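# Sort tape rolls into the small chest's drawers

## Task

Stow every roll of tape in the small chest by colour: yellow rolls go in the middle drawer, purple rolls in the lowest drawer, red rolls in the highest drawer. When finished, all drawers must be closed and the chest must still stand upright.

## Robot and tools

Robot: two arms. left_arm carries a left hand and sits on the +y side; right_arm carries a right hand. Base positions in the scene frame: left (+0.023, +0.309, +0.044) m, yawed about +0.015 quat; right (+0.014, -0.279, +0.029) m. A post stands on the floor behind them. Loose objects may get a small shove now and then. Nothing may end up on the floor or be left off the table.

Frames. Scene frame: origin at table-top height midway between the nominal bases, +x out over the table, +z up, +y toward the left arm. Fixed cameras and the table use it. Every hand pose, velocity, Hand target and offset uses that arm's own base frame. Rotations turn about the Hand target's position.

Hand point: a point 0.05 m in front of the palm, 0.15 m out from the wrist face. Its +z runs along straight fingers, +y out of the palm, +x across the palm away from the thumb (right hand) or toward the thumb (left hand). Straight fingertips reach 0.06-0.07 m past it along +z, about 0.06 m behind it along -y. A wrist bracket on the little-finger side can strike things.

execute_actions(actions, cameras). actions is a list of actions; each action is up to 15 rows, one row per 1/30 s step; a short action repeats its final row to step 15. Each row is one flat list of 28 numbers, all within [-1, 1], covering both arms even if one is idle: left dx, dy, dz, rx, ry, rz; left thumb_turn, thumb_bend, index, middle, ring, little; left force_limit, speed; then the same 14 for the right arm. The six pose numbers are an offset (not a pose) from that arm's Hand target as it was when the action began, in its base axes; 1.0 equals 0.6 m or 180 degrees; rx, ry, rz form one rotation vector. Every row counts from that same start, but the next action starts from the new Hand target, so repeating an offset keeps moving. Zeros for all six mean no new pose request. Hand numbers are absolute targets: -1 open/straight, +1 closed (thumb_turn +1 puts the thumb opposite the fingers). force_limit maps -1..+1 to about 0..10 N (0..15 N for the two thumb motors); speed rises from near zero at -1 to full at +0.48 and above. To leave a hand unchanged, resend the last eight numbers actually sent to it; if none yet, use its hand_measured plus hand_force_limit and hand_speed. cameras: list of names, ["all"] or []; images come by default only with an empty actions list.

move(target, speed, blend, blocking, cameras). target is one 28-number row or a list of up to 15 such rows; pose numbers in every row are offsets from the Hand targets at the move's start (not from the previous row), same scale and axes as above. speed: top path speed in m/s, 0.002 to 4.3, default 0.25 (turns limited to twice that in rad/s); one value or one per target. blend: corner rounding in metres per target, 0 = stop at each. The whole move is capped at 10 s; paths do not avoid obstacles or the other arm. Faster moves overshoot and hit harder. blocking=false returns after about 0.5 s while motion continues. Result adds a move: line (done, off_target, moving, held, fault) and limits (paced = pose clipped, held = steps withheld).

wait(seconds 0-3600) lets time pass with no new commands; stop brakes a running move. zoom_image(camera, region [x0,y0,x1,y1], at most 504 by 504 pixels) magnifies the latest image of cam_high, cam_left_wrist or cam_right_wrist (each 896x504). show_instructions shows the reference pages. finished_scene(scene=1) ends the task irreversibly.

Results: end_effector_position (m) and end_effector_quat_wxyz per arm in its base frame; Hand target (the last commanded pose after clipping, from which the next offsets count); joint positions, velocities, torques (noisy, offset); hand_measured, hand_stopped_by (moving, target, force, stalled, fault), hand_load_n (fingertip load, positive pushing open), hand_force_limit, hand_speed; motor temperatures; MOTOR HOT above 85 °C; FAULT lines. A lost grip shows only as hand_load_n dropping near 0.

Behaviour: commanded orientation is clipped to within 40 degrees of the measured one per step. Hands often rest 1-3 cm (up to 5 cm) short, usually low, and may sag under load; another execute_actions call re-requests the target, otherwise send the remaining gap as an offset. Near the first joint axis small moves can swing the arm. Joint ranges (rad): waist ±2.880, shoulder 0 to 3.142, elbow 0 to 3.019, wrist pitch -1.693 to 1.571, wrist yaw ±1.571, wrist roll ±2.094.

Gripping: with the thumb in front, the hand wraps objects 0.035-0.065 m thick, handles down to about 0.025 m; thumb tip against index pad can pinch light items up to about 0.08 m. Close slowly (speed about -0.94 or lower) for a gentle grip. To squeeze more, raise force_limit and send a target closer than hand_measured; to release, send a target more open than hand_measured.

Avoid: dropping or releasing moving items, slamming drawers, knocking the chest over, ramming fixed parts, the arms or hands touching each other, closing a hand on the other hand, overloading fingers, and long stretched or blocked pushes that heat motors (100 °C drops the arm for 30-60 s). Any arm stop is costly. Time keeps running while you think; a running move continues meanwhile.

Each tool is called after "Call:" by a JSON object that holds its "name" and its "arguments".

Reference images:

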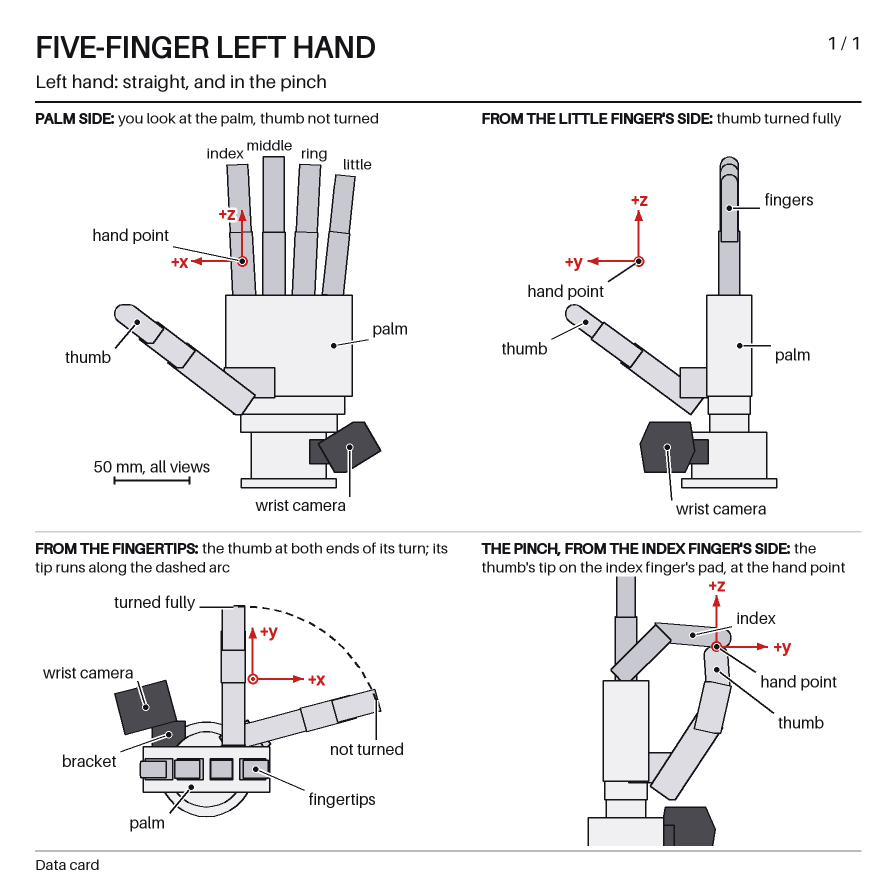

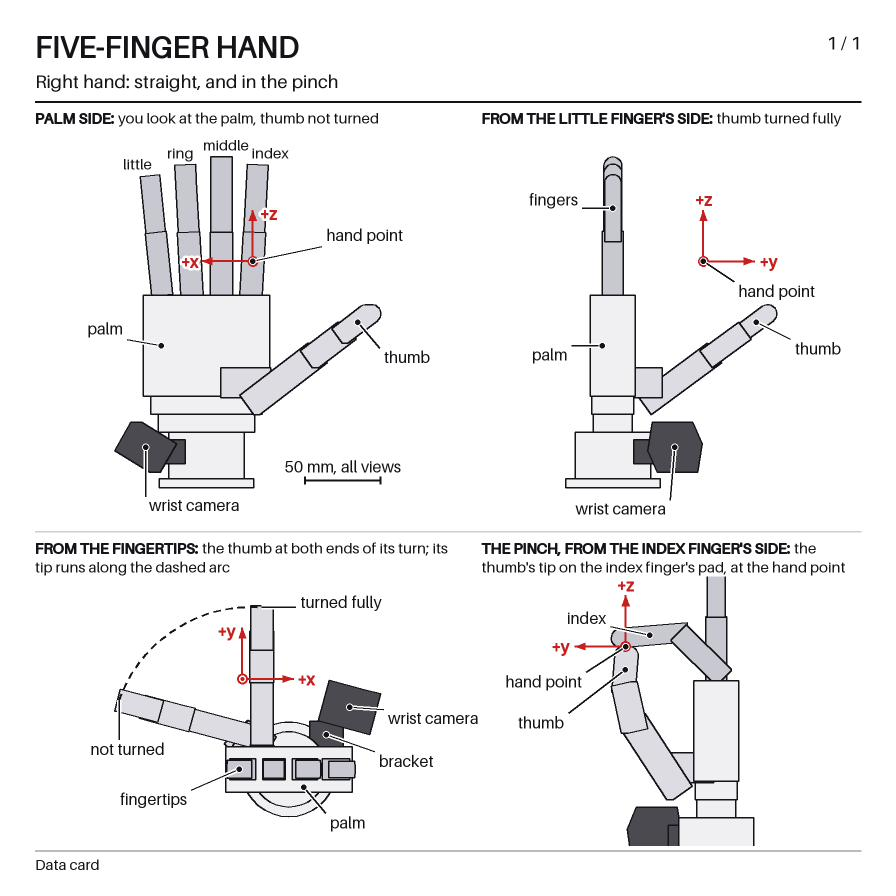

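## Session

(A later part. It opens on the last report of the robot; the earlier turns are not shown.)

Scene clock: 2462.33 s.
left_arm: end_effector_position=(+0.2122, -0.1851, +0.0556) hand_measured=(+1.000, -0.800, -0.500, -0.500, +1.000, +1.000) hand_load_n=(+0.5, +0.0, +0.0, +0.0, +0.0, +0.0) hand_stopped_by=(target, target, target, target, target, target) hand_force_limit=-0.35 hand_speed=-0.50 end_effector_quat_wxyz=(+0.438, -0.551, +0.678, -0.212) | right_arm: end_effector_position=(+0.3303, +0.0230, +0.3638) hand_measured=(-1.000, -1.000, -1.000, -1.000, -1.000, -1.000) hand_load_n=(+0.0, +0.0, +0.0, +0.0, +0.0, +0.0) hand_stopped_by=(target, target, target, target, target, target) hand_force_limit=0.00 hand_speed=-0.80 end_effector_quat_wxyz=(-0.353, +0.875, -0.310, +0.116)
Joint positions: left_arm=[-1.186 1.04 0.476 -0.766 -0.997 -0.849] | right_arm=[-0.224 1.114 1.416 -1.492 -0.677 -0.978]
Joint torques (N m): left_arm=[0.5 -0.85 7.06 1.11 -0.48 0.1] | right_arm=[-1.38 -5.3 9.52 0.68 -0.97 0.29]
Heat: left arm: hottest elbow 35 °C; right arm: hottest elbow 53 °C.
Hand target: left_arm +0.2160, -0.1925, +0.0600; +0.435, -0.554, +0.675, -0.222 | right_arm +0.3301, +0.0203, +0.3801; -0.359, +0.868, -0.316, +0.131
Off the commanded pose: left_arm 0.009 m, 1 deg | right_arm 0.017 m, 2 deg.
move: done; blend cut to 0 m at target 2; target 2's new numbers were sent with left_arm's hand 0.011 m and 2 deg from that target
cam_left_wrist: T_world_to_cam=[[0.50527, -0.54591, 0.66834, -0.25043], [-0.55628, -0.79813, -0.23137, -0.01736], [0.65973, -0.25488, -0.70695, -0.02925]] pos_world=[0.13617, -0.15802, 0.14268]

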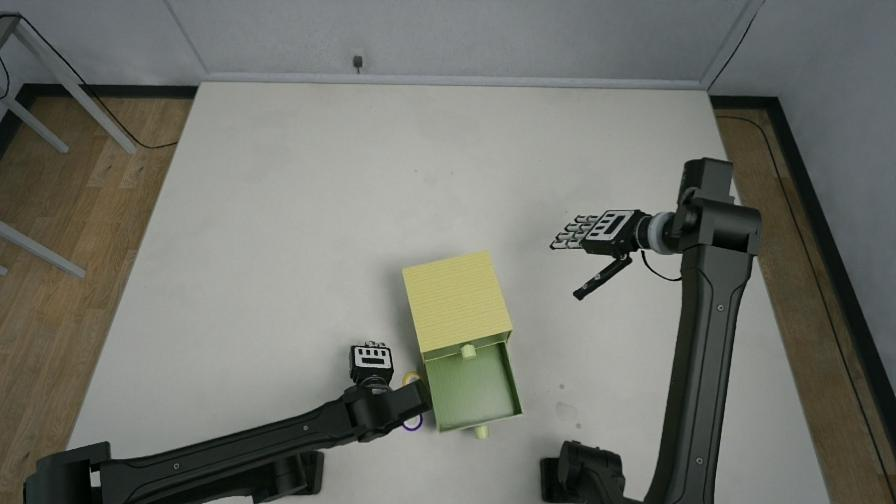

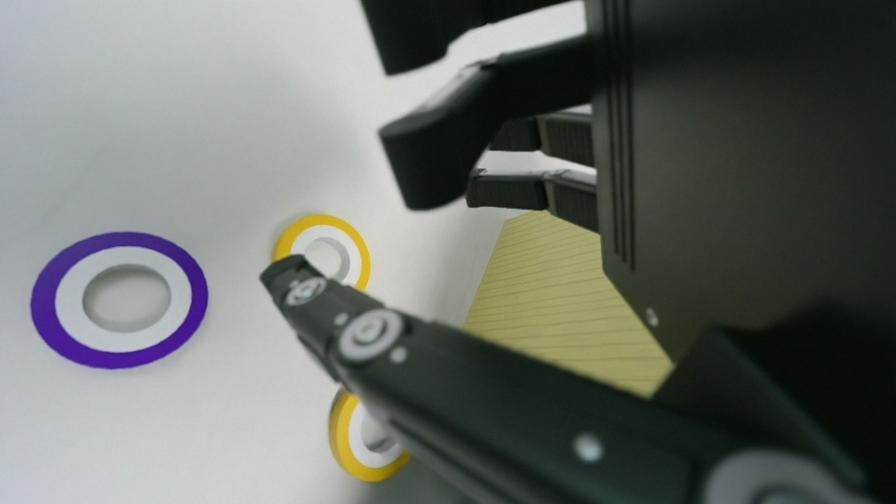

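Call:
{"name": "move", "arguments": {"target": [0.0117,0.0042,-0.105,0,0,0,1,-0.8,-0.5,-0.5,1,1,-0.35,-0.5,0,0,0,0,0,0,-1,-1,-1,-1,-1,-1,0,-0.8], "speed": 0.1, "cameras": ["cam_left_wrist"]}}

Scene clock: 2482.27 s.
left_arm: end_effector_position=(+0.2166, -0.1870, -0.0058) hand_measured=(+1.000, -0.800, -0.500, -0.500, +1.000, +1.000) hand_load_n=(+0.0, +0.0, +0.0, +0.0, +0.0, +0.0) hand_stopped_by=(target, target, target, target, target, target) hand_force_limit=-0.35 hand_speed=-0.50 end_effector_quat_wxyz=(+0.435, -0.549, +0.680, -0.217) | right_arm: end_effector_position=(+0.3303, +0.0230, +0.3638) hand_measured=(-1.000, -1.000, -1.000, -1.000, -1.000, -1.000) hand_load_n=(+0.0, +0.0, +0.0, +0.0, +0.0, -0.5) hand_stopped_by=(target, target, target, target, target, target) hand_force_limit=0.00 hand_speed=-0.80 end_effector_quat_wxyz=(-0.353, +0.875, -0.310, +0.116)
Joint positions: left_arm=[-1.169 1.215 0.376 -0.442 -0.988 -0.798] | right_arm=[-0.224 1.114 1.416 -1.492 -0.677 -0.978]
Joint torques (N m): left_arm=[0.85 -1.61 5.53 1.21 -0.45 0.14] | right_arm=[-0.91 -5.01 9.28 0.38 -0.95 0.16]
Motor temperatures (°C): left_arm=[21 27 34 24 23 23] | right_arm=[24 25 53 24 24 23]
Heat: left arm: hottest elbow 34 °C; right arm: hottest elbow 53 °C.
Hand target: left_arm +0.2230, -0.1900, -0.0030; +0.435, -0.554, +0.675, -0.222 | right_arm +0.3301, +0.0203, +0.3801; -0.359, +0.868, -0.316, +0.131
Off the commanded pose: left_arm 0.008 m, 1 deg | right_arm 0.017 m, 2 deg.
move: done
cam_left_wrist: T_world_to_cam=[[0.49786, -0.54745, 0.67263, -0.21143], [-0.56575, -0.79285, -0.22655, -0.02758], [0.65732, -0.26775, -0.70444, -0.07791]] pos_world=[0.14087, -0.15848, 0.08108]

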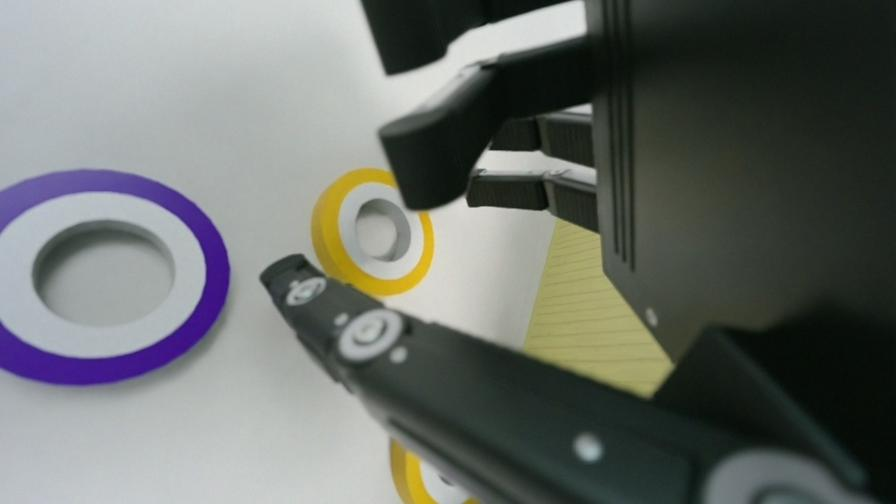

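Call:
{"name": "move", "arguments": {"target": [0.002,0.0045,-0.0325,0,0,0,1,-0.8,-0.5,-0.5,1,1,-0.35,-0.5,0,0,0,0,0,0,-1,-1,-1,-1,-1,-1,0,-0.8], "speed": 0.07, "cameras": ["cam_left_wrist"]}}

Scene clock: 2492.10 s.
left_arm: end_effector_position=(+0.2178, -0.1847, -0.0247) hand_measured=(+1.000, -0.800, -0.500, -0.500, +1.000, +1.000) hand_load_n=(+0.0, -0.5, +0.0, +0.0, +0.0, +0.0) hand_stopped_by=(target, target, target, target, target, target) hand_force_limit=-0.35 hand_speed=-0.50 end_effector_quat_wxyz=(+0.435, -0.549, +0.680, -0.218) | right_arm: end_effector_position=(+0.3303, +0.0230, +0.3638) hand_measured=(-1.000, -1.000, -1.000, -1.000, -1.000, -1.000) hand_load_n=(-0.5, +0.0, +0.0, +0.0, +0.0, +0.0) hand_stopped_by=(target, target, target, target, target, target) hand_force_limit=0.00 hand_speed=-0.80 end_effector_quat_wxyz=(-0.353, +0.875, -0.310, +0.116)
Joint positions: left_arm=[-1.159 1.281 0.347 -0.331 -0.985 -0.781] | right_arm=[-0.224 1.114 1.416 -1.492 -0.677 -0.978]
Joint torques (N m): left_arm=[0.85 -1.73 4.98 1.22 -0.44 0.14] | right_arm=[-0.26 -5.25 9.11 0.39 -0.9 0.23]
Heat: left arm: hottest elbow 34 °C; right arm: hottest elbow 53 °C.
Hand target: left_arm +0.2242, -0.1873, -0.0225; +0.435, -0.554, +0.675, -0.222 | right_arm +0.3301, +0.0203, +0.3801; -0.359, +0.868, -0.316, +0.131
Off the commanded pose: left_arm 0.007 m, 1 deg | right_arm 0.017 m, 2 deg.
move: done
cam_left_wrist: T_world_to_cam=[[0.49738, -0.54695, 0.6734, -0.19778], [-0.56615, -0.79278, -0.22576, -0.02921], [0.65734, -0.26896, -0.70397, -0.09163]] pos_world=[0.14207, -0.15597, 0.06208]

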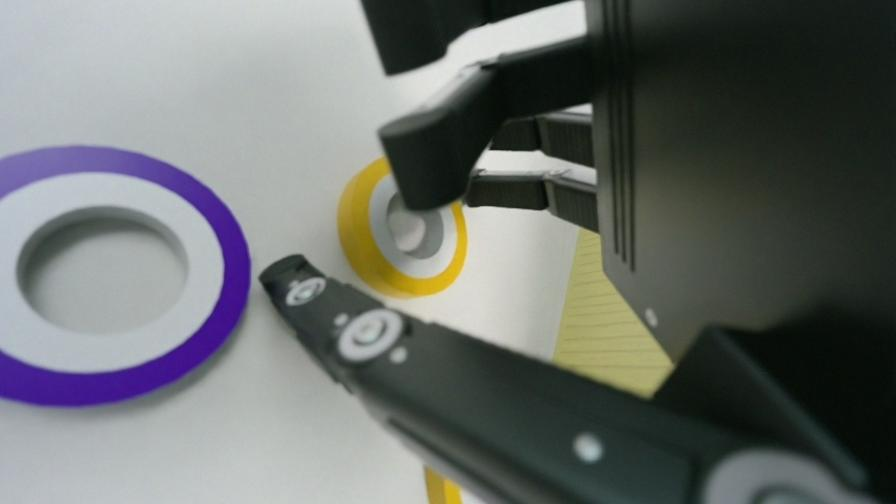

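Call:
{"name": "execute_actions", "arguments": {"actions": [[[0,0,0,0,0,0,1,-0.8,0.2,-0.5,1,1,-0.35,-0.88,0,0,0,0,0,0,-1,-1,-1,-1,-1,-1,0,-0.8]]], "cameras": ["cam_left_wrist"]}}

Scene clock: 2498.10 s.
left_arm: end_effector_position=(+0.2214, -0.1836, -0.0239) hand_measured=(+1.000, -0.800, +0.010, -0.500, +1.000, +1.000) hand_load_n=(+0.0, +3.5, +4.0, +0.0, +0.0, +0.0) hand_stopped_by=(target, target, force, target, target, target) hand_force_limit=-0.35 hand_speed=-0.88 end_effector_quat_wxyz=(+0.436, -0.554, +0.674, -0.219) | right_arm: end_effector_position=(+0.3303, +0.0230, +0.3638) hand_measured=(-1.000, -1.000, -1.000, -1.000, -1.000, -1.000) hand_load_n=(+0.0, +0.0, +0.0, +0.0, +0.0, +0.0) hand_stopped_by=(target, target, target, target, target, target) hand_force_limit=0.00 hand_speed=-0.80 end_effector_quat_wxyz=(-0.353, +0.875, -0.310, +0.116)
Joint positions: left_arm=[-1.147 1.281 0.347 -0.322 -0.988 -0.781] | right_arm=[-0.224 1.114 1.416 -1.492 -0.677 -0.978]
Joint torques (N m): left_arm=[0.73 -1.79 5.01 0.92 -0.31 0.14] | right_arm=[-1.14 -5.6 9.32 0.31 -0.91 0.21]
Heat: left arm: hottest elbow 34 °C; right arm: hottest elbow 53 °C.
Hand target: left_arm +0.2242, -0.1873, -0.0225; +0.435, -0.554, +0.675, -0.222 | right_arm +0.3301, +0.0203, +0.3801; -0.359, +0.868, -0.316, +0.131
Off the commanded pose: left_arm 0.005 m, 0 deg | right_arm 0.017 m, 2 deg.
cam_left_wrist: T_world_to_cam=[[0.50016, -0.53547, 0.68052, -0.19781], [-0.5542, -0.8018, -0.22357, -0.03044], [0.66536, -0.26532, -0.69778, -0.09407]] pos_world=[0.14466, -0.15529, 0.06217]

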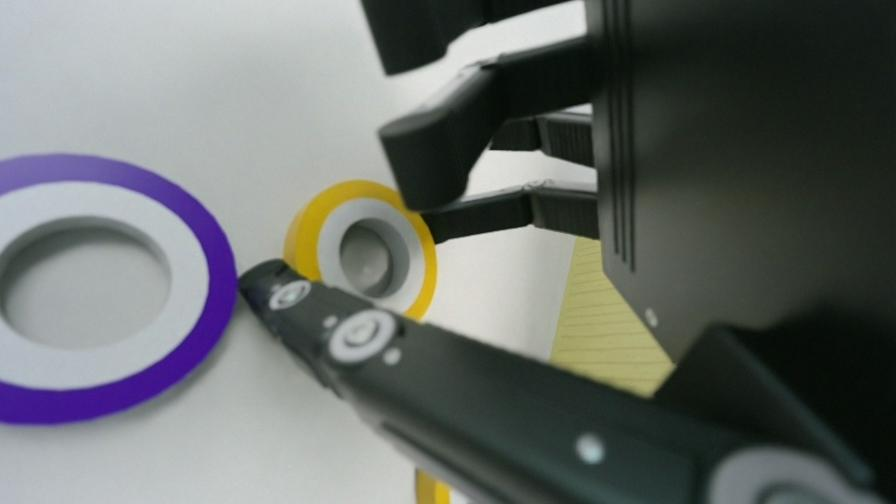

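Call:
{"name": "move", "arguments": {"target": [[0,0,0.5,0,0,0,1,-0.8,0.2,-0.5,1,1,-0.35,-0.88,0,0,0,0,0,0,-1,-1,-1,-1,-1,-1,0,-0.8],[-0.1087,-0.3345,0.454,0,0,-0.161,1,-0.8,0.2,0,1,1,-0.35,-0.8,0,0,0,0,0,0,-1,-1,-1,-1,-1,-1,0,-0.8],[-0.1087,-0.3345,0.354,0,0,-0.161,1,-0.8,0.2,0,1,1,-0.35,-0.8,0,0,0,0,0,0,-1,-1,-1,-1,-1,-1,0,-0.8]], "blend": [0.04,0.03,0], "speed": 0.15, "cameras": ["cam_high","cam_left_wrist"]}}

Scene clock: 2529.53 s.
left_arm: end_effector_position=(+0.1586, -0.3787, +0.1794) hand_measured=(+1.000, -0.800, +0.010, +0.000, +1.000, +1.000) hand_load_n=(-0.5, +3.5, +3.5, +0.5, +0.0, -0.5) hand_stopped_by=(target, target, force, target, target, target) hand_force_limit=-0.35 hand_speed=-0.80 end_effector_quat_wxyz=(+0.369, -0.368, +0.796, -0.308) | right_arm: end_effector_position=(+0.3303, +0.0230, +0.3638) hand_measured=(-1.000, -1.000, -1.000, -1.000, -1.000, -1.000) hand_load_n=(-0.5, +0.0, +0.0, +0.0, +0.0, +0.0) hand_stopped_by=(target, target, target, target, target, target) hand_force_limit=0.00 hand_speed=-0.80 end_effector_quat_wxyz=(-0.353, +0.875, -0.310, +0.116)
Joint positions: left_arm=[-1.465 1.182 0.913 -0.789 -0.905 -0.505] | right_arm=[-0.224 1.114 1.416 -1.492 -0.677 -0.978]
Joint torques (N m): left_arm=[-1.03 -4.48 8.58 1.65 -0.42 0.14] | right_arm=[-1.03 -4.78 9.24 0.29 -0.94 0.22]
Heat: left arm: hottest elbow 34 °C; right arm: hottest elbow 53 °C.
Hand target: left_arm +0.1590, -0.3880, +0.1899; +0.365, -0.367, +0.792, -0.324 | right_arm +0.3301, +0.0203, +0.3801; -0.359, +0.868, -0.316, +0.131
Off the commanded pose: left_arm 0.014 m, 2 deg | right_arm 0.017 m, 2 deg.
move: off_target (left_arm); blend cut to 0 m at target 2; target 2's new numbers were sent with left_arm's hand 0.031 m and 4 deg from that target
cam_left_wrist: T_world_to_cam=[[0.19076, -0.72616, 0.66053, -0.42887], [-0.87235, -0.43396, -0.22515, 0.0139], [0.45014, -0.53326, -0.71625, -0.02624]] pos_world=[0.10575, -0.3194, 0.26761]

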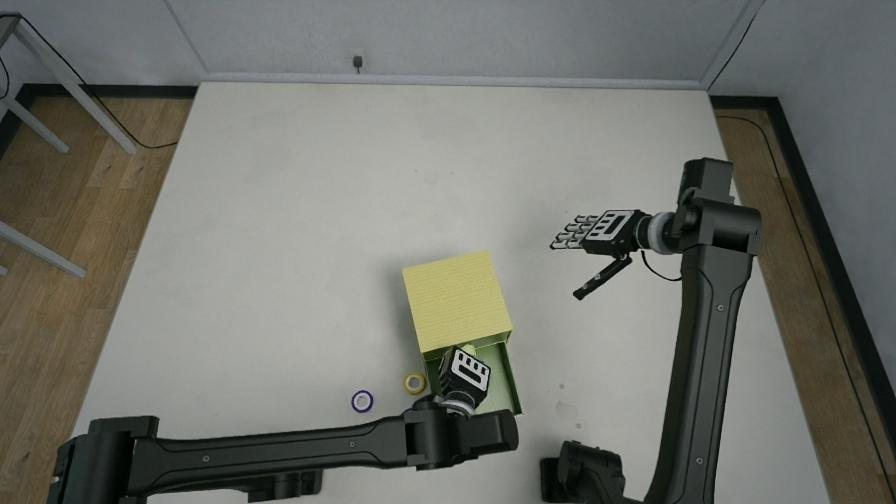

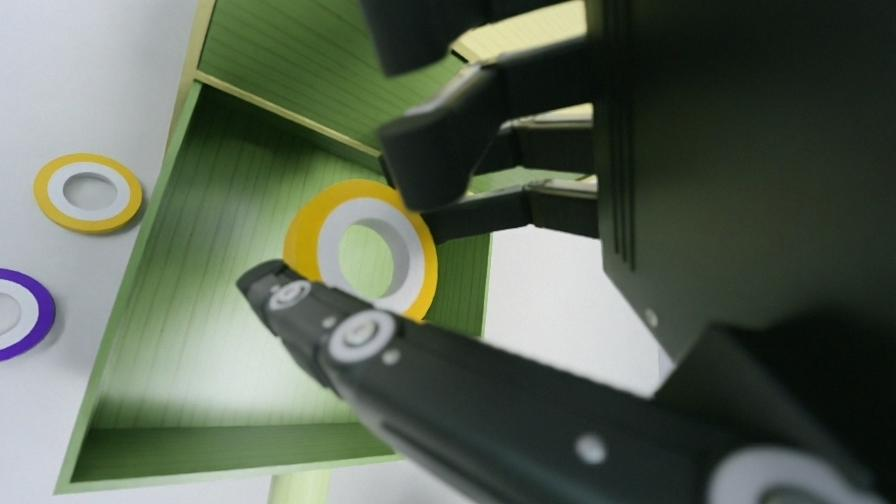

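Call:
{"name": "move", "arguments": {"target": [[-0.0115,-0.002,0,0,0,0,1,-0.8,0.2,0,1,1,-0.35,-0.8,0,0,0,0,0,0,-1,-1,-1,-1,-1,-1,0,-0.8],[-0.0115,-0.002,-0.075,0,0,0,1,-0.8,0.2,0,1,1,-0.35,-0.8,0,0,0,0,0,0,-1,-1,-1,-1,-1,-1,0,-0.8]], "speed": 0.07, "cameras": ["cam_high","cam_left_wrist"]}}

Scene clock: 2572.03 s.
left_arm: end_effector_position=(+0.1551, -0.3781, +0.1384) hand_measured=(+1.000, -0.800, +0.010, +0.000, +1.000, +1.000) hand_load_n=(+0.0, +3.5, +4.0, +0.5, +0.0, +0.0) hand_stopped_by=(target, target, force, target, target, target) hand_force_limit=-0.35 hand_speed=-0.80 end_effector_quat_wxyz=(+0.370, -0.363, +0.799, -0.306) | right_arm: end_effector_position=(+0.3303, +0.0230, +0.3638) hand_measured=(-1.000, -1.000, -1.000, -1.000, -1.000, -1.000) hand_load_n=(-0.5, +0.0, +0.0, +0.0, +0.0, +0.0) hand_stopped_by=(target, target, target, target, target, target) hand_force_limit=0.00 hand_speed=-0.80 end_effector_quat_wxyz=(-0.353, +0.875, -0.310, +0.116)
Joint positions: left_arm=[-1.474 1.221 0.833 -0.68 -0.907 -0.508] | right_arm=[-0.224 1.114 1.416 -1.492 -0.677 -0.978]
Joint torques (N m): left_arm=[-1.44 -4.13 7.9 1.62 -0.75 -0.1] | right_arm=[-0.5 -5.07 9.21 0.27 -0.92 0.14]
Heat: left arm: hottest elbow 35 °C; right arm: hottest elbow 53 °C.
Hand target: left_arm +0.1521, -0.3892, +0.1449; +0.365, -0.367, +0.792, -0.324 | right_arm +0.3301, +0.0203, +0.3801; -0.359, +0.868, -0.316, +0.131
Off the commanded pose: left_arm 0.013 m, 2 deg | right_arm 0.017 m, 2 deg.
move: off_target (left_arm)
cam_left_wrist: T_world_to_cam=[[0.18615, -0.73288, 0.6544, -0.40167], [-0.87535, -0.4262, -0.2283, 0.00567], [0.44622, -0.53033, -0.72086, -0.05136]] pos_world=[0.10266, -0.3192, 0.22712]

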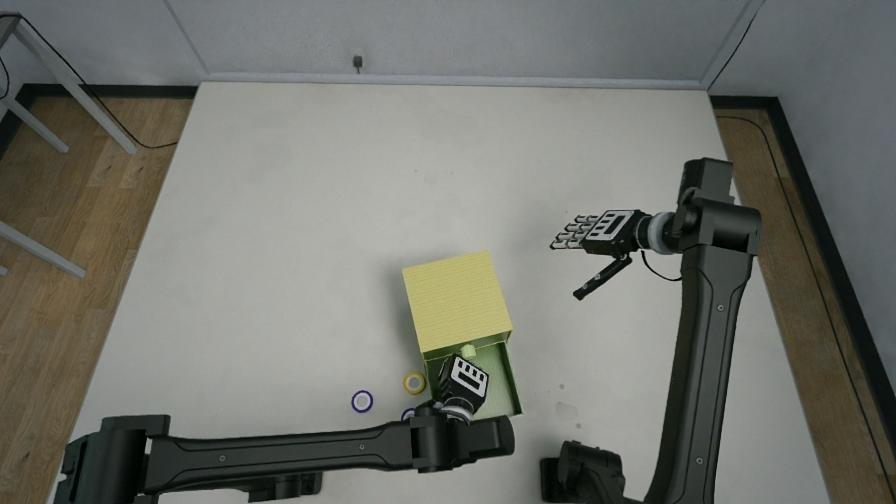

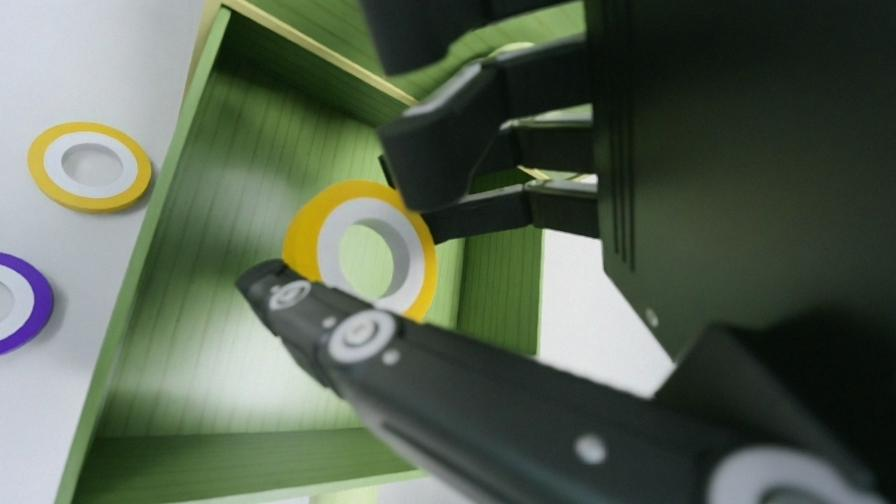

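Call:
{"name": "move", "arguments": {"target": [[-0.007,-0.002,0,0,0,0,1,-0.8,0.2,0,1,1,-0.35,-0.8,0,0,0,0,0,0,-1,-1,-1,-1,-1,-1,0,-0.8],[-0.007,-0.002,-0.09,0,0,0,1,-0.8,0.2,0,1,1,-0.35,-0.8,0,0,0,0,0,0,-1,-1,-1,-1,-1,-1,0,-0.8]], "speed": 0.06, "cameras": ["cam_high","cam_left_wrist"]}}

Scene clock: 2589.67 s.
left_arm: end_effector_position=(+0.1492, -0.3794, +0.0841) hand_measured=(+1.000, -0.800, +0.010, +0.000, +1.000, +1.000) hand_load_n=(-0.5, +3.5, +4.0, +0.0, +0.0, +0.5) hand_stopped_by=(target, target, force, target, target, target) hand_force_limit=-0.35 hand_speed=-0.80 end_effector_quat_wxyz=(+0.369, -0.362, +0.800, -0.306) | right_arm: end_effector_position=(+0.3303, +0.0230, +0.3638) hand_measured=(-1.000, -1.000, -1.000, -1.000, -1.000, -1.000) hand_load_n=(+0.0, +0.0, +0.0, +0.0, +0.0, +0.0) hand_stopped_by=(target, target, target, target, target, target) hand_force_limit=0.00 hand_speed=-0.80 end_effector_quat_wxyz=(-0.353, +0.875, -0.310, +0.116)
Joint positions: left_arm=[-1.491 1.303 0.744 -0.525 -0.913 -0.527] | right_arm=[-0.224 1.114 1.416 -1.492 -0.677 -0.978]
Joint torques (N m): left_arm=[-1.44 -4.6 7.27 1.59 -0.76 -0.1] | right_arm=[-0.91 -5.48 9.11 0.4 -0.95 0.22]
Heat: left arm: hottest elbow 36 °C; right arm: hottest elbow 53 °C.
Hand target: left_arm +0.1479, -0.3904, +0.0909; +0.365, -0.367, +0.792, -0.324 | right_arm +0.3301, +0.0203, +0.3801; -0.359, +0.868, -0.316, +0.131
Off the commanded pose: left_arm 0.013 m, 2 deg | right_arm 0.017 m, 2 deg.
move: off_target (left_arm)
cam_left_wrist: T_world_to_cam=[[0.18318, -0.73417, 0.65378, -0.3659], [-0.87705, -0.42247, -0.22868, -0.01075], [0.4441, -0.53151, -0.7213, -0.08864]] pos_world=[0.09696, -0.32029, 0.17283]

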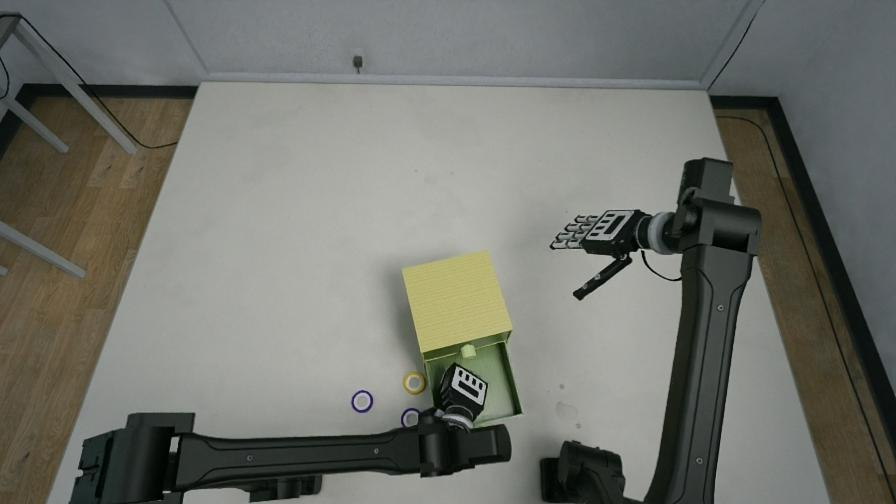

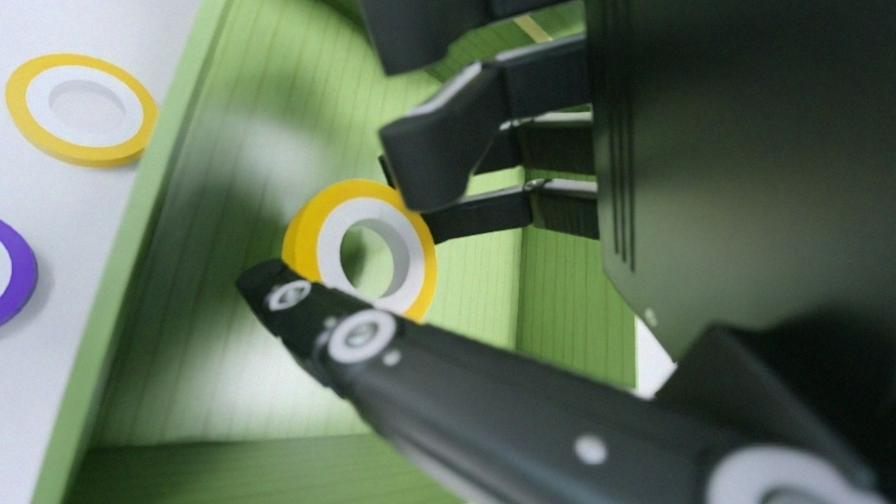

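Call:
{"name": "move", "arguments": {"target": [0,0,-0.032,0,0,0,1,-0.8,0.2,0,1,1,-0.35,-0.8,0,0,0,0,0,0,-1,-1,-1,-1,-1,-1,0,-0.8], "speed": 0.05, "cameras": ["cam_left_wrist"]}}

Call:
{"name": "move", "arguments": {"target": [0,0,-0.009,0,0,0,1,-0.8,0.2,0,1,1,-0.35,-0.8,0,0,0,0,0,0,-1,-1,-1,-1,-1,-1,0,-0.8], "speed": 0.04, "cameras": ["cam_left_wrist"]}}

Scene clock: 2601.27 s.
left_arm: end_effector_position=(+0.1492, -0.3797, +0.0657) hand_measured=(+1.000, -0.800, +0.010, +0.000, +1.000, +1.000) hand_load_n=(+0.0, +3.5, +3.5, +0.0, +0.0, +0.0) hand_stopped_by=(target, target, force, target, target, target) hand_force_limit=-0.35 hand_speed=-0.80 end_effector_quat_wxyz=(+0.369, -0.362, +0.799, -0.307) | right_arm: end_effector_position=(+0.3303, +0.0230, +0.3638) hand_measured=(-1.000, -1.000, -1.000, -1.000, -1.000, -1.000) hand_load_n=(+0.0, +0.0, +0.0, +0.0, +0.0, +0.0) hand_stopped_by=(target, target, target, target, target, target) hand_force_limit=0.00 hand_speed=-0.80 end_effector_quat_wxyz=(-0.353, +0.875, -0.310, +0.116)
Joint positions: left_arm=[-1.491 1.336 0.717 -0.462 -0.913 -0.527] | right_arm=[-0.224 1.114 1.416 -1.492 -0.677 -0.978]
Joint torques (N m): left_arm=[-1.44 -4.66 7.01 1.58 -0.75 -0.1] | right_arm=[-1.55 -5.48 9.31 0.28 -0.94 0.21]
Heat: left arm: hottest elbow 35 °C; right arm: hottest elbow 53 °C.
Hand target: left_arm +0.1479, -0.3904, +0.0717; +0.365, -0.367, +0.792, -0.324 | right_arm +0.3301, +0.0203, +0.3801; -0.359, +0.868, -0.316, +0.131
Off the commanded pose: left_arm 0.012 m, 2 deg | right_arm 0.017 m, 2 deg.
move: off_target (left_arm)
cam_left_wrist: T_world_to_cam=[[0.18316, -0.73318, 0.6549, -0.3538], [-0.87702, -0.42285, -0.22811, -0.01528], [0.44417, -0.53258, -0.72047, -0.10257]] pos_world=[0.09696, -0.32049, 0.15432]

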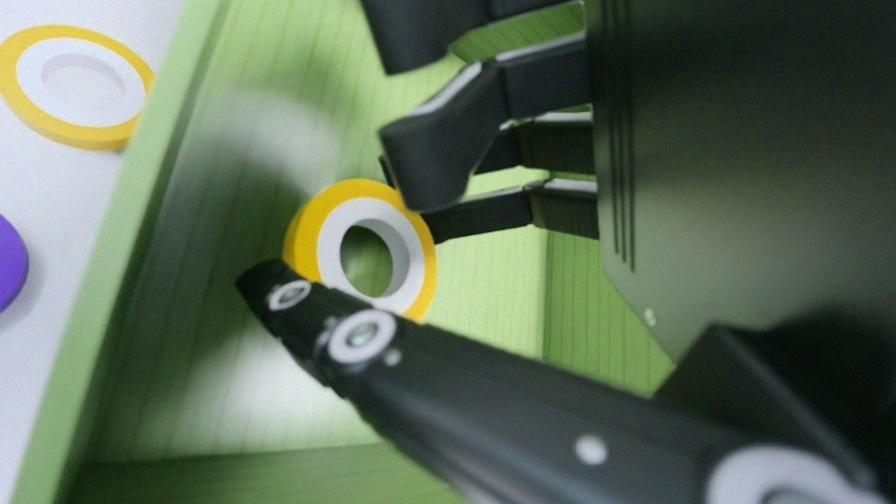

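Scene clock: 2602.10 s.
left_arm: end_effector_position=(+0.1493, -0.3805, +0.0614) hand_measured=(+1.000, -0.800, +0.010, +0.000, +1.000, +1.000) hand_load_n=(+0.0, +3.5, +4.0, +0.0, +0.0, +0.0) hand_stopped_by=(target, target, force, target, target, target) hand_force_limit=-0.35 hand_speed=-0.80 end_effector_quat_wxyz=(+0.368, -0.363, +0.799, -0.308) | right_arm: end_effector_position=(+0.3303, +0.0230, +0.3638) hand_measured=(-1.000, -1.000, -1.000, -1.000, -1.000, -1.000) hand_load_n=(+0.0, +0.0, +0.0, +0.0, +0.0, +0.0) hand_stopped_by=(target, target, target, target, target, target) hand_force_limit=0.00 hand_speed=-0.80 end_effector_quat_wxyz=(-0.353, +0.875, -0.310, +0.116)
Joint positions: left_arm=[-1.491 1.346 0.711 -0.443 -0.913 -0.527] | right_arm=[-0.224 1.114 1.416 -1.492 -0.677 -0.978]
Joint torques (N m): left_arm=[-1.44 -4.6 6.84 1.59 -0.75 -0.09] | right_arm=[-0.67 -5.89 9.21 0.42 -0.87 0.17]
Heat: left arm: hottest elbow 35 °C; right arm: hottest elbow 53 °C.
Hand target: left_arm +0.1479, -0.3904, +0.0663; +0.365, -0.367, +0.792, -0.324 | right_arm +0.3301, +0.0203, +0.3801; -0.359, +0.868, -0.316, +0.131
Off the commanded pose: left_arm 0.011 m, 2 deg | right_arm 0.017 m, 2 deg.
move: off_target (left_arm)
cam_left_wrist: T_world_to_cam=[[0.18298, -0.73117, 0.6572, -0.35091], [-0.87696, -0.42355, -0.22706, -0.01682], [0.44437, -0.53479, -0.7187, -0.10711]] pos_world=[0.09706, -0.32098, 0.14982]

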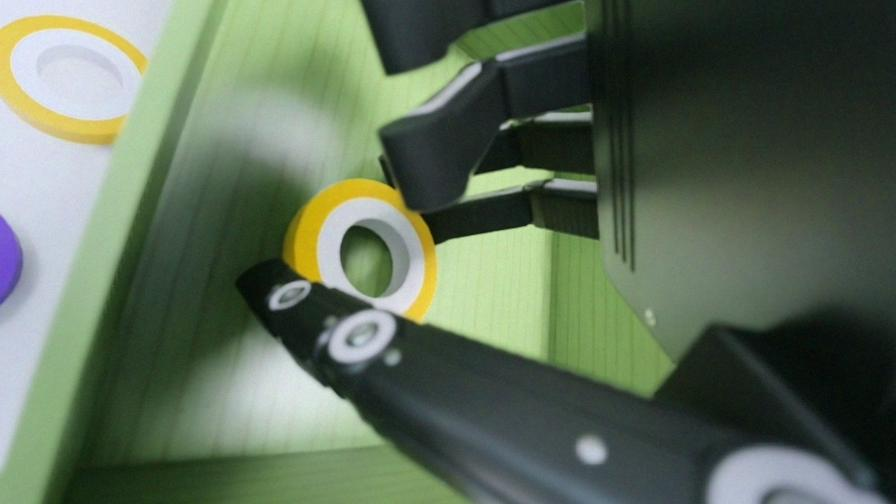

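Call:
{"name": "move", "arguments": {"target": [0,0,-0.008,0,0,0,1,-0.8,0.2,0,1,1,-0.35,-0.8,0,0,0,0,0,0,-1,-1,-1,-1,-1,-1,0,-0.8], "speed": 0.04}}

Call:
{"name": "move", "arguments": {"target": [0,0,-0.007,0,0,0,1,-0.8,0.2,0,1,1,-0.35,-0.8,0,0,0,0,0,0,-1,-1,-1,-1,-1,-1,0,-0.8], "speed": 0.04, "cameras": ["cam_left_wrist"]}}

Scene clock: 2609.83 s.
left_arm: end_effector_position=(+0.1496, -0.3808, +0.0577) hand_measured=(+1.000, -0.800, +0.010, +0.000, +1.000, +1.000) hand_load_n=(+0.0, +3.5, +4.0, +0.5, +0.0, +0.0) hand_stopped_by=(target, target, force, target, target, target) hand_force_limit=-0.35 hand_speed=-0.80 end_effector_quat_wxyz=(+0.369, -0.363, +0.798, -0.309) | right_arm: end_effector_position=(+0.3303, +0.0230, +0.3638) hand_measured=(-1.000, -1.000, -1.000, -1.000, -1.000, -1.000) hand_load_n=(-0.5, +0.0, +0.0, +0.0, -0.5, +0.0) hand_stopped_by=(target, target, target, target, target, target) hand_force_limit=0.00 hand_speed=-0.80 end_effector_quat_wxyz=(-0.353, +0.875, -0.310, +0.116)
Joint positions: left_arm=[-1.491 1.353 0.704 -0.426 -0.914 -0.527] | right_arm=[-0.224 1.114 1.416 -1.492 -0.677 -0.978]
Joint torques (N m): left_arm=[-1.44 -4.6 6.71 1.58 -0.72 -0.09] | right_arm=[-1.14 -5.71 9.24 0.51 -0.94 0.2]
Heat: left arm: hottest elbow 35 °C; right arm: hottest elbow 53 °C.
Hand target: left_arm +0.1479, -0.3904, +0.0615; +0.365, -0.367, +0.792, -0.324 | right_arm +0.3301, +0.0203, +0.3801; -0.359, +0.868, -0.316, +0.131
Off the commanded pose: left_arm 0.010 m, 2 deg | right_arm 0.017 m, 2 deg.
move: done

Scene clock: 2610.63 s.
left_arm: end_effector_position=(+0.1491, -0.3814, +0.0565) hand_measured=(+1.000, -0.802, +0.010, +0.000, +1.000, +1.000) hand_load_n=(+0.0, +3.5, +3.5, +0.5, +0.0, +0.0) hand_stopped_by=(target, target, force, target, target, target) hand_force_limit=-0.35 hand_speed=-0.80 end_effector_quat_wxyz=(+0.370, -0.360, +0.798, -0.310) | right_arm: end_effector_position=(+0.3303, +0.0230, +0.3638) hand_measured=(-1.000, -1.000, -1.000, -1.000, -1.000, -1.000) hand_load_n=(+0.0, +0.0, +0.0, +0.0, +0.0, +0.0) hand_stopped_by=(target, target, target, target, target, target) hand_force_limit=0.00 hand_speed=-0.80 end_effector_quat_wxyz=(-0.353, +0.875, -0.310, +0.116)
Joint positions: left_arm=[-1.494 1.356 0.701 -0.416 -0.917 -0.519] | right_arm=[-0.224 1.114 1.416 -1.492 -0.677 -0.978]
Joint torques (N m): left_arm=[-1.44 -4.13 6.52 1.68 -0.56 -0.09] | right_arm=[-0.09 -5.95 9.16 0.25 -0.92 0.19]
Heat: left arm: hottest elbow 35 °C; right arm: hottest elbow 53 °C.
Hand target: left_arm +0.1479, -0.3904, +0.0573; +0.365, -0.367, +0.792, -0.324 | right_arm +0.3301, +0.0203, +0.3801; -0.359, +0.868, -0.316, +0.131
Off the commanded pose: left_arm 0.009 m, 2 deg | right_arm 0.017 m, 2 deg.
move: done
cam_left_wrist: T_world_to_cam=[[0.17511, -0.73131, 0.65918, -0.34739], [-0.87761, -0.4194, -0.23217, -0.01656], [0.44625, -0.53785, -0.71525, -0.11261]] pos_world=[0.09655, -0.32157, 0.1446]

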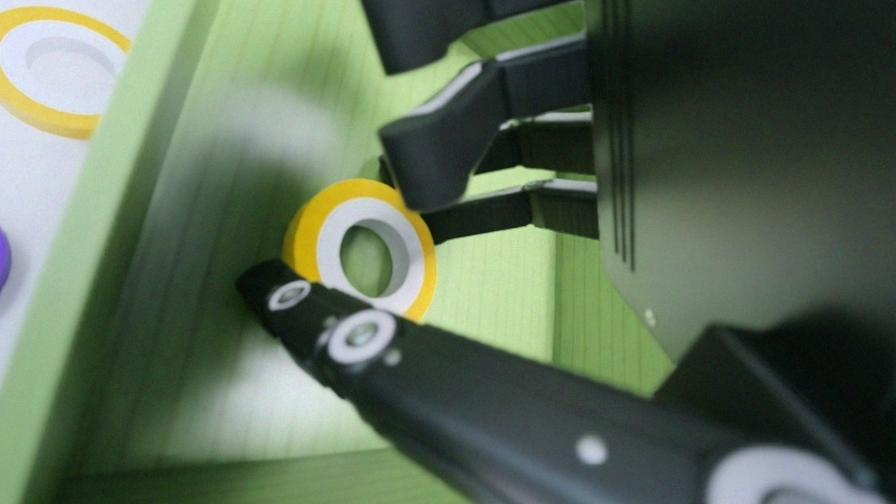

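Call:
{"name": "execute_actions", "arguments": {"actions": [[[0,0,0,0,0,0,1,-1,0.2,0,1,1,-0.4,-0.92,0,0,0,0,0,0,-1,-1,-1,-1,-1,-1,0,-0.8]]]}}

Call:
{"name": "execute_actions", "arguments": {"actions": [[[0,0,0,0,0,0,1,-1,-0.1,0,1,1,-0.4,-0.92,0,0,0,0,0,0,-1,-1,-1,-1,-1,-1,0,-0.8]]]}}

Call:
{"name": "move", "arguments": {"target": [[0,0,0.08,0,0,0,1,-1,-0.1,0,1,1,-0.4,-0.9,0,0,0,0,0,0,-1,-1,-1,-1,-1,-1,0,-0.8]], "speed": 0.06, "cameras": ["cam_left_wrist"]}}

Scene clock: 2620.73 s.
left_arm: end_effector_position=(+0.1514, -0.3819, +0.0564) hand_measured=(+1.000, -1.000, +0.012, +0.000, +1.000, +1.000) hand_load_n=(+0.5, +0.0, +0.5, +0.0, +0.0, +0.0) hand_stopped_by=(target, target, force, target, target, target) hand_force_limit=-0.40 hand_speed=-0.92 end_effector_quat_wxyz=(+0.369, -0.366, +0.795, -0.312) | right_arm: end_effector_position=(+0.3303, +0.0230, +0.3638) hand_measured=(-1.000, -1.000, -1.000, -1.000, -1.000, -1.000) hand_load_n=(+0.0, +0.0, +0.0, +0.0, +0.0, +0.0) hand_stopped_by=(target, target, target, target, target, target) hand_force_limit=0.00 hand_speed=-0.80 end_effector_quat_wxyz=(-0.353, +0.875, -0.310, +0.116)
Joint positions: left_arm=[-1.488 1.358 0.701 -0.411 -0.917 -0.527] | right_arm=[-0.224 1.114 1.416 -1.492 -0.677 -0.978]
Joint torques (N m): left_arm=[-1.38 -4.25 6.5 1.51 -0.56 -0.09] | right_arm=[-0.44 -5.95 9.11 0.53 -0.9 0.21]
Heat: left arm: hottest elbow 35 °C; right arm: hottest elbow 53 °C.
Hand target: left_arm +0.1479, -0.3904, +0.0573; +0.365, -0.367, +0.792, -0.324 | right_arm +0.3301, +0.0203, +0.3801; -0.359, +0.868, -0.316, +0.131
Off the commanded pose: left_arm 0.009 m, 1 deg | right_arm 0.017 m, 2 deg.

Scene clock: 2621.60 s.
left_arm: end_effector_position=(+0.1488, -0.3824, +0.0565) hand_measured=(+1.000, -1.000, -0.100, +0.000, +1.000, +1.000) hand_load_n=(+0.0, +0.0, -2.5, +0.0, +0.0, +0.0) hand_stopped_by=(target, target, target, target, target, target) hand_force_limit=-0.40 hand_speed=-0.92 end_effector_quat_wxyz=(+0.370, -0.360, +0.798, -0.312) | right_arm: end_effector_position=(+0.3303, +0.0230, +0.3638) hand_measured=(-1.000, -1.000, -1.000, -1.000, -1.000, -1.000) hand_load_n=(+0.0, +0.0, +0.0, +0.0, +0.0, +0.0) hand_stopped_by=(target, target, target, target, target, target) hand_force_limit=0.00 hand_speed=-0.80 end_effector_quat_wxyz=(-0.353, +0.875, -0.310, +0.116)
Joint positions: left_arm=[-1.495 1.358 0.701 -0.411 -0.919 -0.519] | right_arm=[-0.224 1.114 1.416 -1.492 -0.677 -0.978]
Joint torques (N m): left_arm=[-1.2 -4.25 6.5 1.51 -0.52 -0.09] | right_arm=[-1.38 -6.24 9.14 0.5 -0.96 0.16]
Heat: left arm: hottest elbow 35 °C; right arm: hottest elbow 53 °C.
Hand target: left_arm +0.1479, -0.3904, +0.0573; +0.365, -0.367, +0.792, -0.324 | right_arm +0.3301, +0.0203, +0.3801; -0.359, +0.868, -0.316, +0.131
Off the commanded pose: left_arm 0.008 m, 2 deg | right_arm 0.017 m, 2 deg.

Scene clock: 2623.07 s.
left_arm: end_effector_position=(+0.1480, -0.3735, +0.0846) hand_measured=(+1.000, -1.000, -0.100, +0.000, +1.000, +1.000) hand_load_n=(+0.0, +0.0, -0.5, +0.0, +0.0, +0.0) hand_stopped_by=(target, target, target, target, target, target) hand_force_limit=-0.40 hand_speed=-0.90 end_effector_quat_wxyz=(+0.372, -0.359, +0.800, -0.303) | right_arm: end_effector_position=(+0.3303, +0.0230, +0.3638) hand_measured=(-1.000, -1.000, -1.000, -1.000, -1.000, -1.000) hand_load_n=(+0.0, +0.0, +0.0, +0.0, +0.0, +0.0) hand_stopped_by=(target, target, target, target, target, target) hand_force_limit=0.00 hand_speed=-0.80 end_effector_quat_wxyz=(-0.353, +0.875, -0.310, +0.116)
Joint positions: left_arm=[-1.495 1.29 0.735 -0.537 -0.919 -0.527] | right_arm=[-0.224 1.114 1.416 -1.492 -0.677 -0.978]
Joint torques (N m): left_arm=[-1.2 -5.36 9.63 0.27 -0.51 -0.08] | right_arm=[-0.79 -5.25 9.31 0.4 -0.91 0.21]
Heat: left arm: hottest elbow 35 °C; right arm: hottest elbow 53 °C.
Hand target: left_arm +0.1479, -0.3904, +0.1053; +0.365, -0.367, +0.792, -0.324 | right_arm +0.3301, +0.0203, +0.3801; -0.359, +0.868, -0.316, +0.131
Off the commanded pose: left_arm 0.027 m, 3 deg | right_arm 0.017 m, 2 deg.
move: off_target (left_arm)
cam_left_wrist: T_world_to_cam=[[0.17883, -0.74073, 0.64756, -0.36299], [-0.87672, -0.41867, -0.23679, -0.00717], [0.44651, -0.52539, -0.72429, -0.08247]] pos_world=[0.09545, -0.31521, 0.17362]

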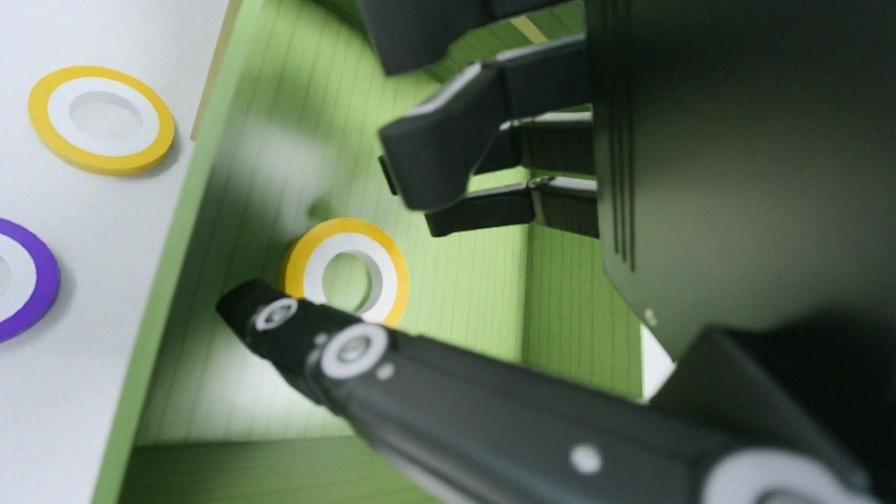

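Call:
{"name": "move", "arguments": {"target": [[0,0,0.29,0,0,0,1,-1,-0.1,0,1,1,-0.4,-0.9,0,0,0,0,0,0,-1,-1,-1,-1,-1,-1,0,-0.8],[0.053,0.224,0.25,0,0,0,-1,-1,0,1,1,1,-0.4,-0.3,0,0,0,0,0,0,-1,-1,-1,-1,-1,-1,0,-0.8],[0.053,0.224,-0.06,0,0,0,-1,-1,0,1,1,1,-0.4,-0.3,0,0,0,0,0,0,-1,-1,-1,-1,-1,-1,0,-0.8]], "blend": [0.03,0.03,0], "speed": [0.1,0.2,0.15], "cameras": ["cam_high","cam_left_wrist"]}}

Scene clock: 2664.47 s.
left_arm: end_effector_position=(+0.1731, -0.2465, +0.0584) hand_measured=(-1.000, -1.000, +0.000, +1.000, +1.000, +1.000) hand_load_n=(+0.0, +0.0, +0.0, +0.0, +0.0, +0.0) hand_stopped_by=(target, target, target, target, target, target) hand_force_limit=-0.40 hand_speed=-0.30 end_effector_quat_wxyz=(+0.365, -0.362, +0.800, -0.308) | right_arm: end_effector_position=(+0.3303, +0.0230, +0.3638) hand_measured=(-1.000, -1.000, -1.000, -1.000, -1.000, -1.000) hand_load_n=(+0.0, +0.0, +0.0, +0.0, +0.0, +0.0) hand_stopped_by=(target, target, target, target, target, target) hand_force_limit=0.00 hand_speed=-0.80 end_effector_quat_wxyz=(-0.353, +0.875, -0.310, +0.116)
Joint positions: left_arm=[-1.325 0.902 0.381 -0.394 -0.815 -0.313] | right_arm=[-0.224 1.114 1.416 -1.492 -0.677 -0.978]
Joint torques (N m): left_arm=[0.62 -0.21 8.13 1.96 -0.3 0.13] | right_arm=[-1.03 -5.6 9.46 0.28 -0.91 0.22]
Heat: left arm: hottest elbow 38 °C; right arm: hottest elbow 54 °C.
Hand target: left_arm +0.1797, -0.2560, +0.0693; +0.365, -0.367, +0.792, -0.324 | right_arm +0.3301, +0.0203, +0.3801; -0.359, +0.868, -0.316, +0.131
Off the commanded pose: left_arm 0.016 m, 2 deg | right_arm 0.017 m, 2 deg.
move: off_target (left_arm); blend cut to 0 m at target 2
cam_left_wrist: T_world_to_cam=[[0.18484, -0.73106, 0.6568, -0.2556], [-0.88001, -0.42064, -0.22054, 0.06101], [0.4375, -0.53723, -0.7211, -0.04742]] pos_world=[0.12168, -0.18667, 0.14713]

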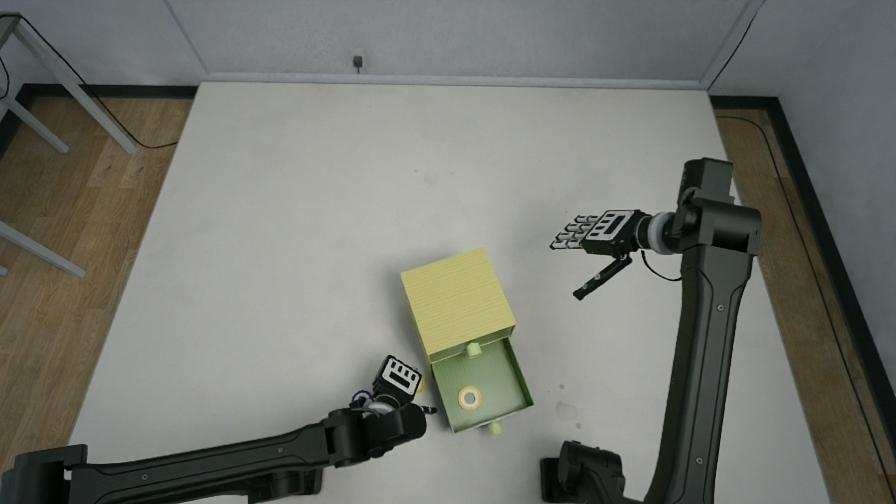

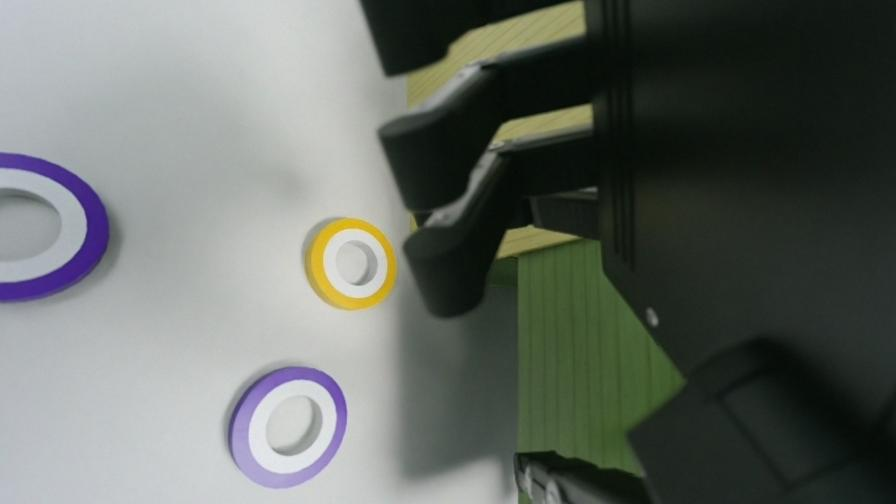

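Call:
{"name": "move", "arguments": {"target": [[-0.001,-0.002,-0.115,0,0,0,-1,-1,0,1,1,1,-0.4,-0.3,0,0,0,0,0,0,-1,-1,-1,-1,-1,-1,0,-0.8]], "speed": 0.08, "cameras": ["cam_left_wrist"]}}

Scene clock: 2707.20 s.
left_arm: end_effector_position=(+0.1742, -0.2506, -0.0052) hand_measured=(-1.000, -1.000, +0.000, +1.000, +1.000, +1.000) hand_load_n=(+0.0, +0.0, +0.0, +0.0, +0.0, +0.0) hand_stopped_by=(target, target, target, target, target, target) hand_force_limit=-0.40 hand_speed=-0.30 end_effector_quat_wxyz=(+0.364, -0.364, +0.798, -0.313) | right_arm: end_effector_position=(+0.3303, +0.0230, +0.3638) hand_measured=(-1.000, -1.000, -1.000, -1.000, -1.000, -1.000) hand_load_n=(+0.0, +0.0, +0.0, -0.5, +0.0, +0.0) hand_stopped_by=(target, target, target, target, target, target) hand_force_limit=0.00 hand_speed=-0.80 end_effector_quat_wxyz=(-0.353, +0.875, -0.310, +0.116)
Joint positions: left_arm=[-1.325 1.129 0.278 -0.052 -0.815 -0.313] | right_arm=[-0.224 1.114 1.416 -1.492 -0.677 -0.978]
Joint torques (N m): left_arm=[0.26 -0.85 5.96 1.92 -0.37 0.09] | right_arm=[-0.73 -5.66 9.07 0.4 -0.95 0.18]
Heat: left arm: hottest elbow 36 °C; right arm: hottest elbow 54 °C.
Hand target: left_arm +0.1791, -0.2572, +0.0003; +0.365, -0.367, +0.792, -0.324 | right_arm +0.3301, +0.0203, +0.3801; -0.359, +0.868, -0.316, +0.131
Off the commanded pose: left_arm 0.010 m, 1 deg | right_arm 0.017 m, 2 deg.
move: done
cam_left_wrist: T_world_to_cam=[[0.18283, -0.7232, 0.666, -0.2147], [-0.87937, -0.42321, -0.21815, 0.04544], [0.43963, -0.54578, -0.71334, -0.0984]] pos_world=[0.12247, -0.18974, 0.08272]

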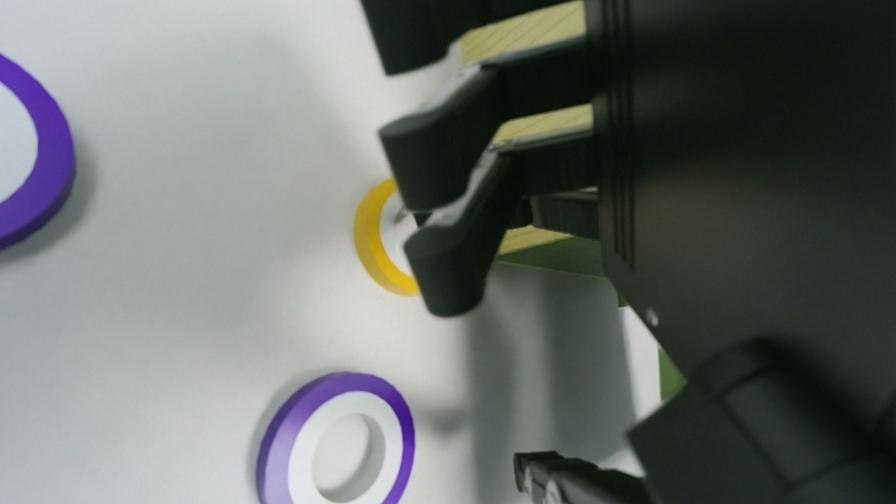

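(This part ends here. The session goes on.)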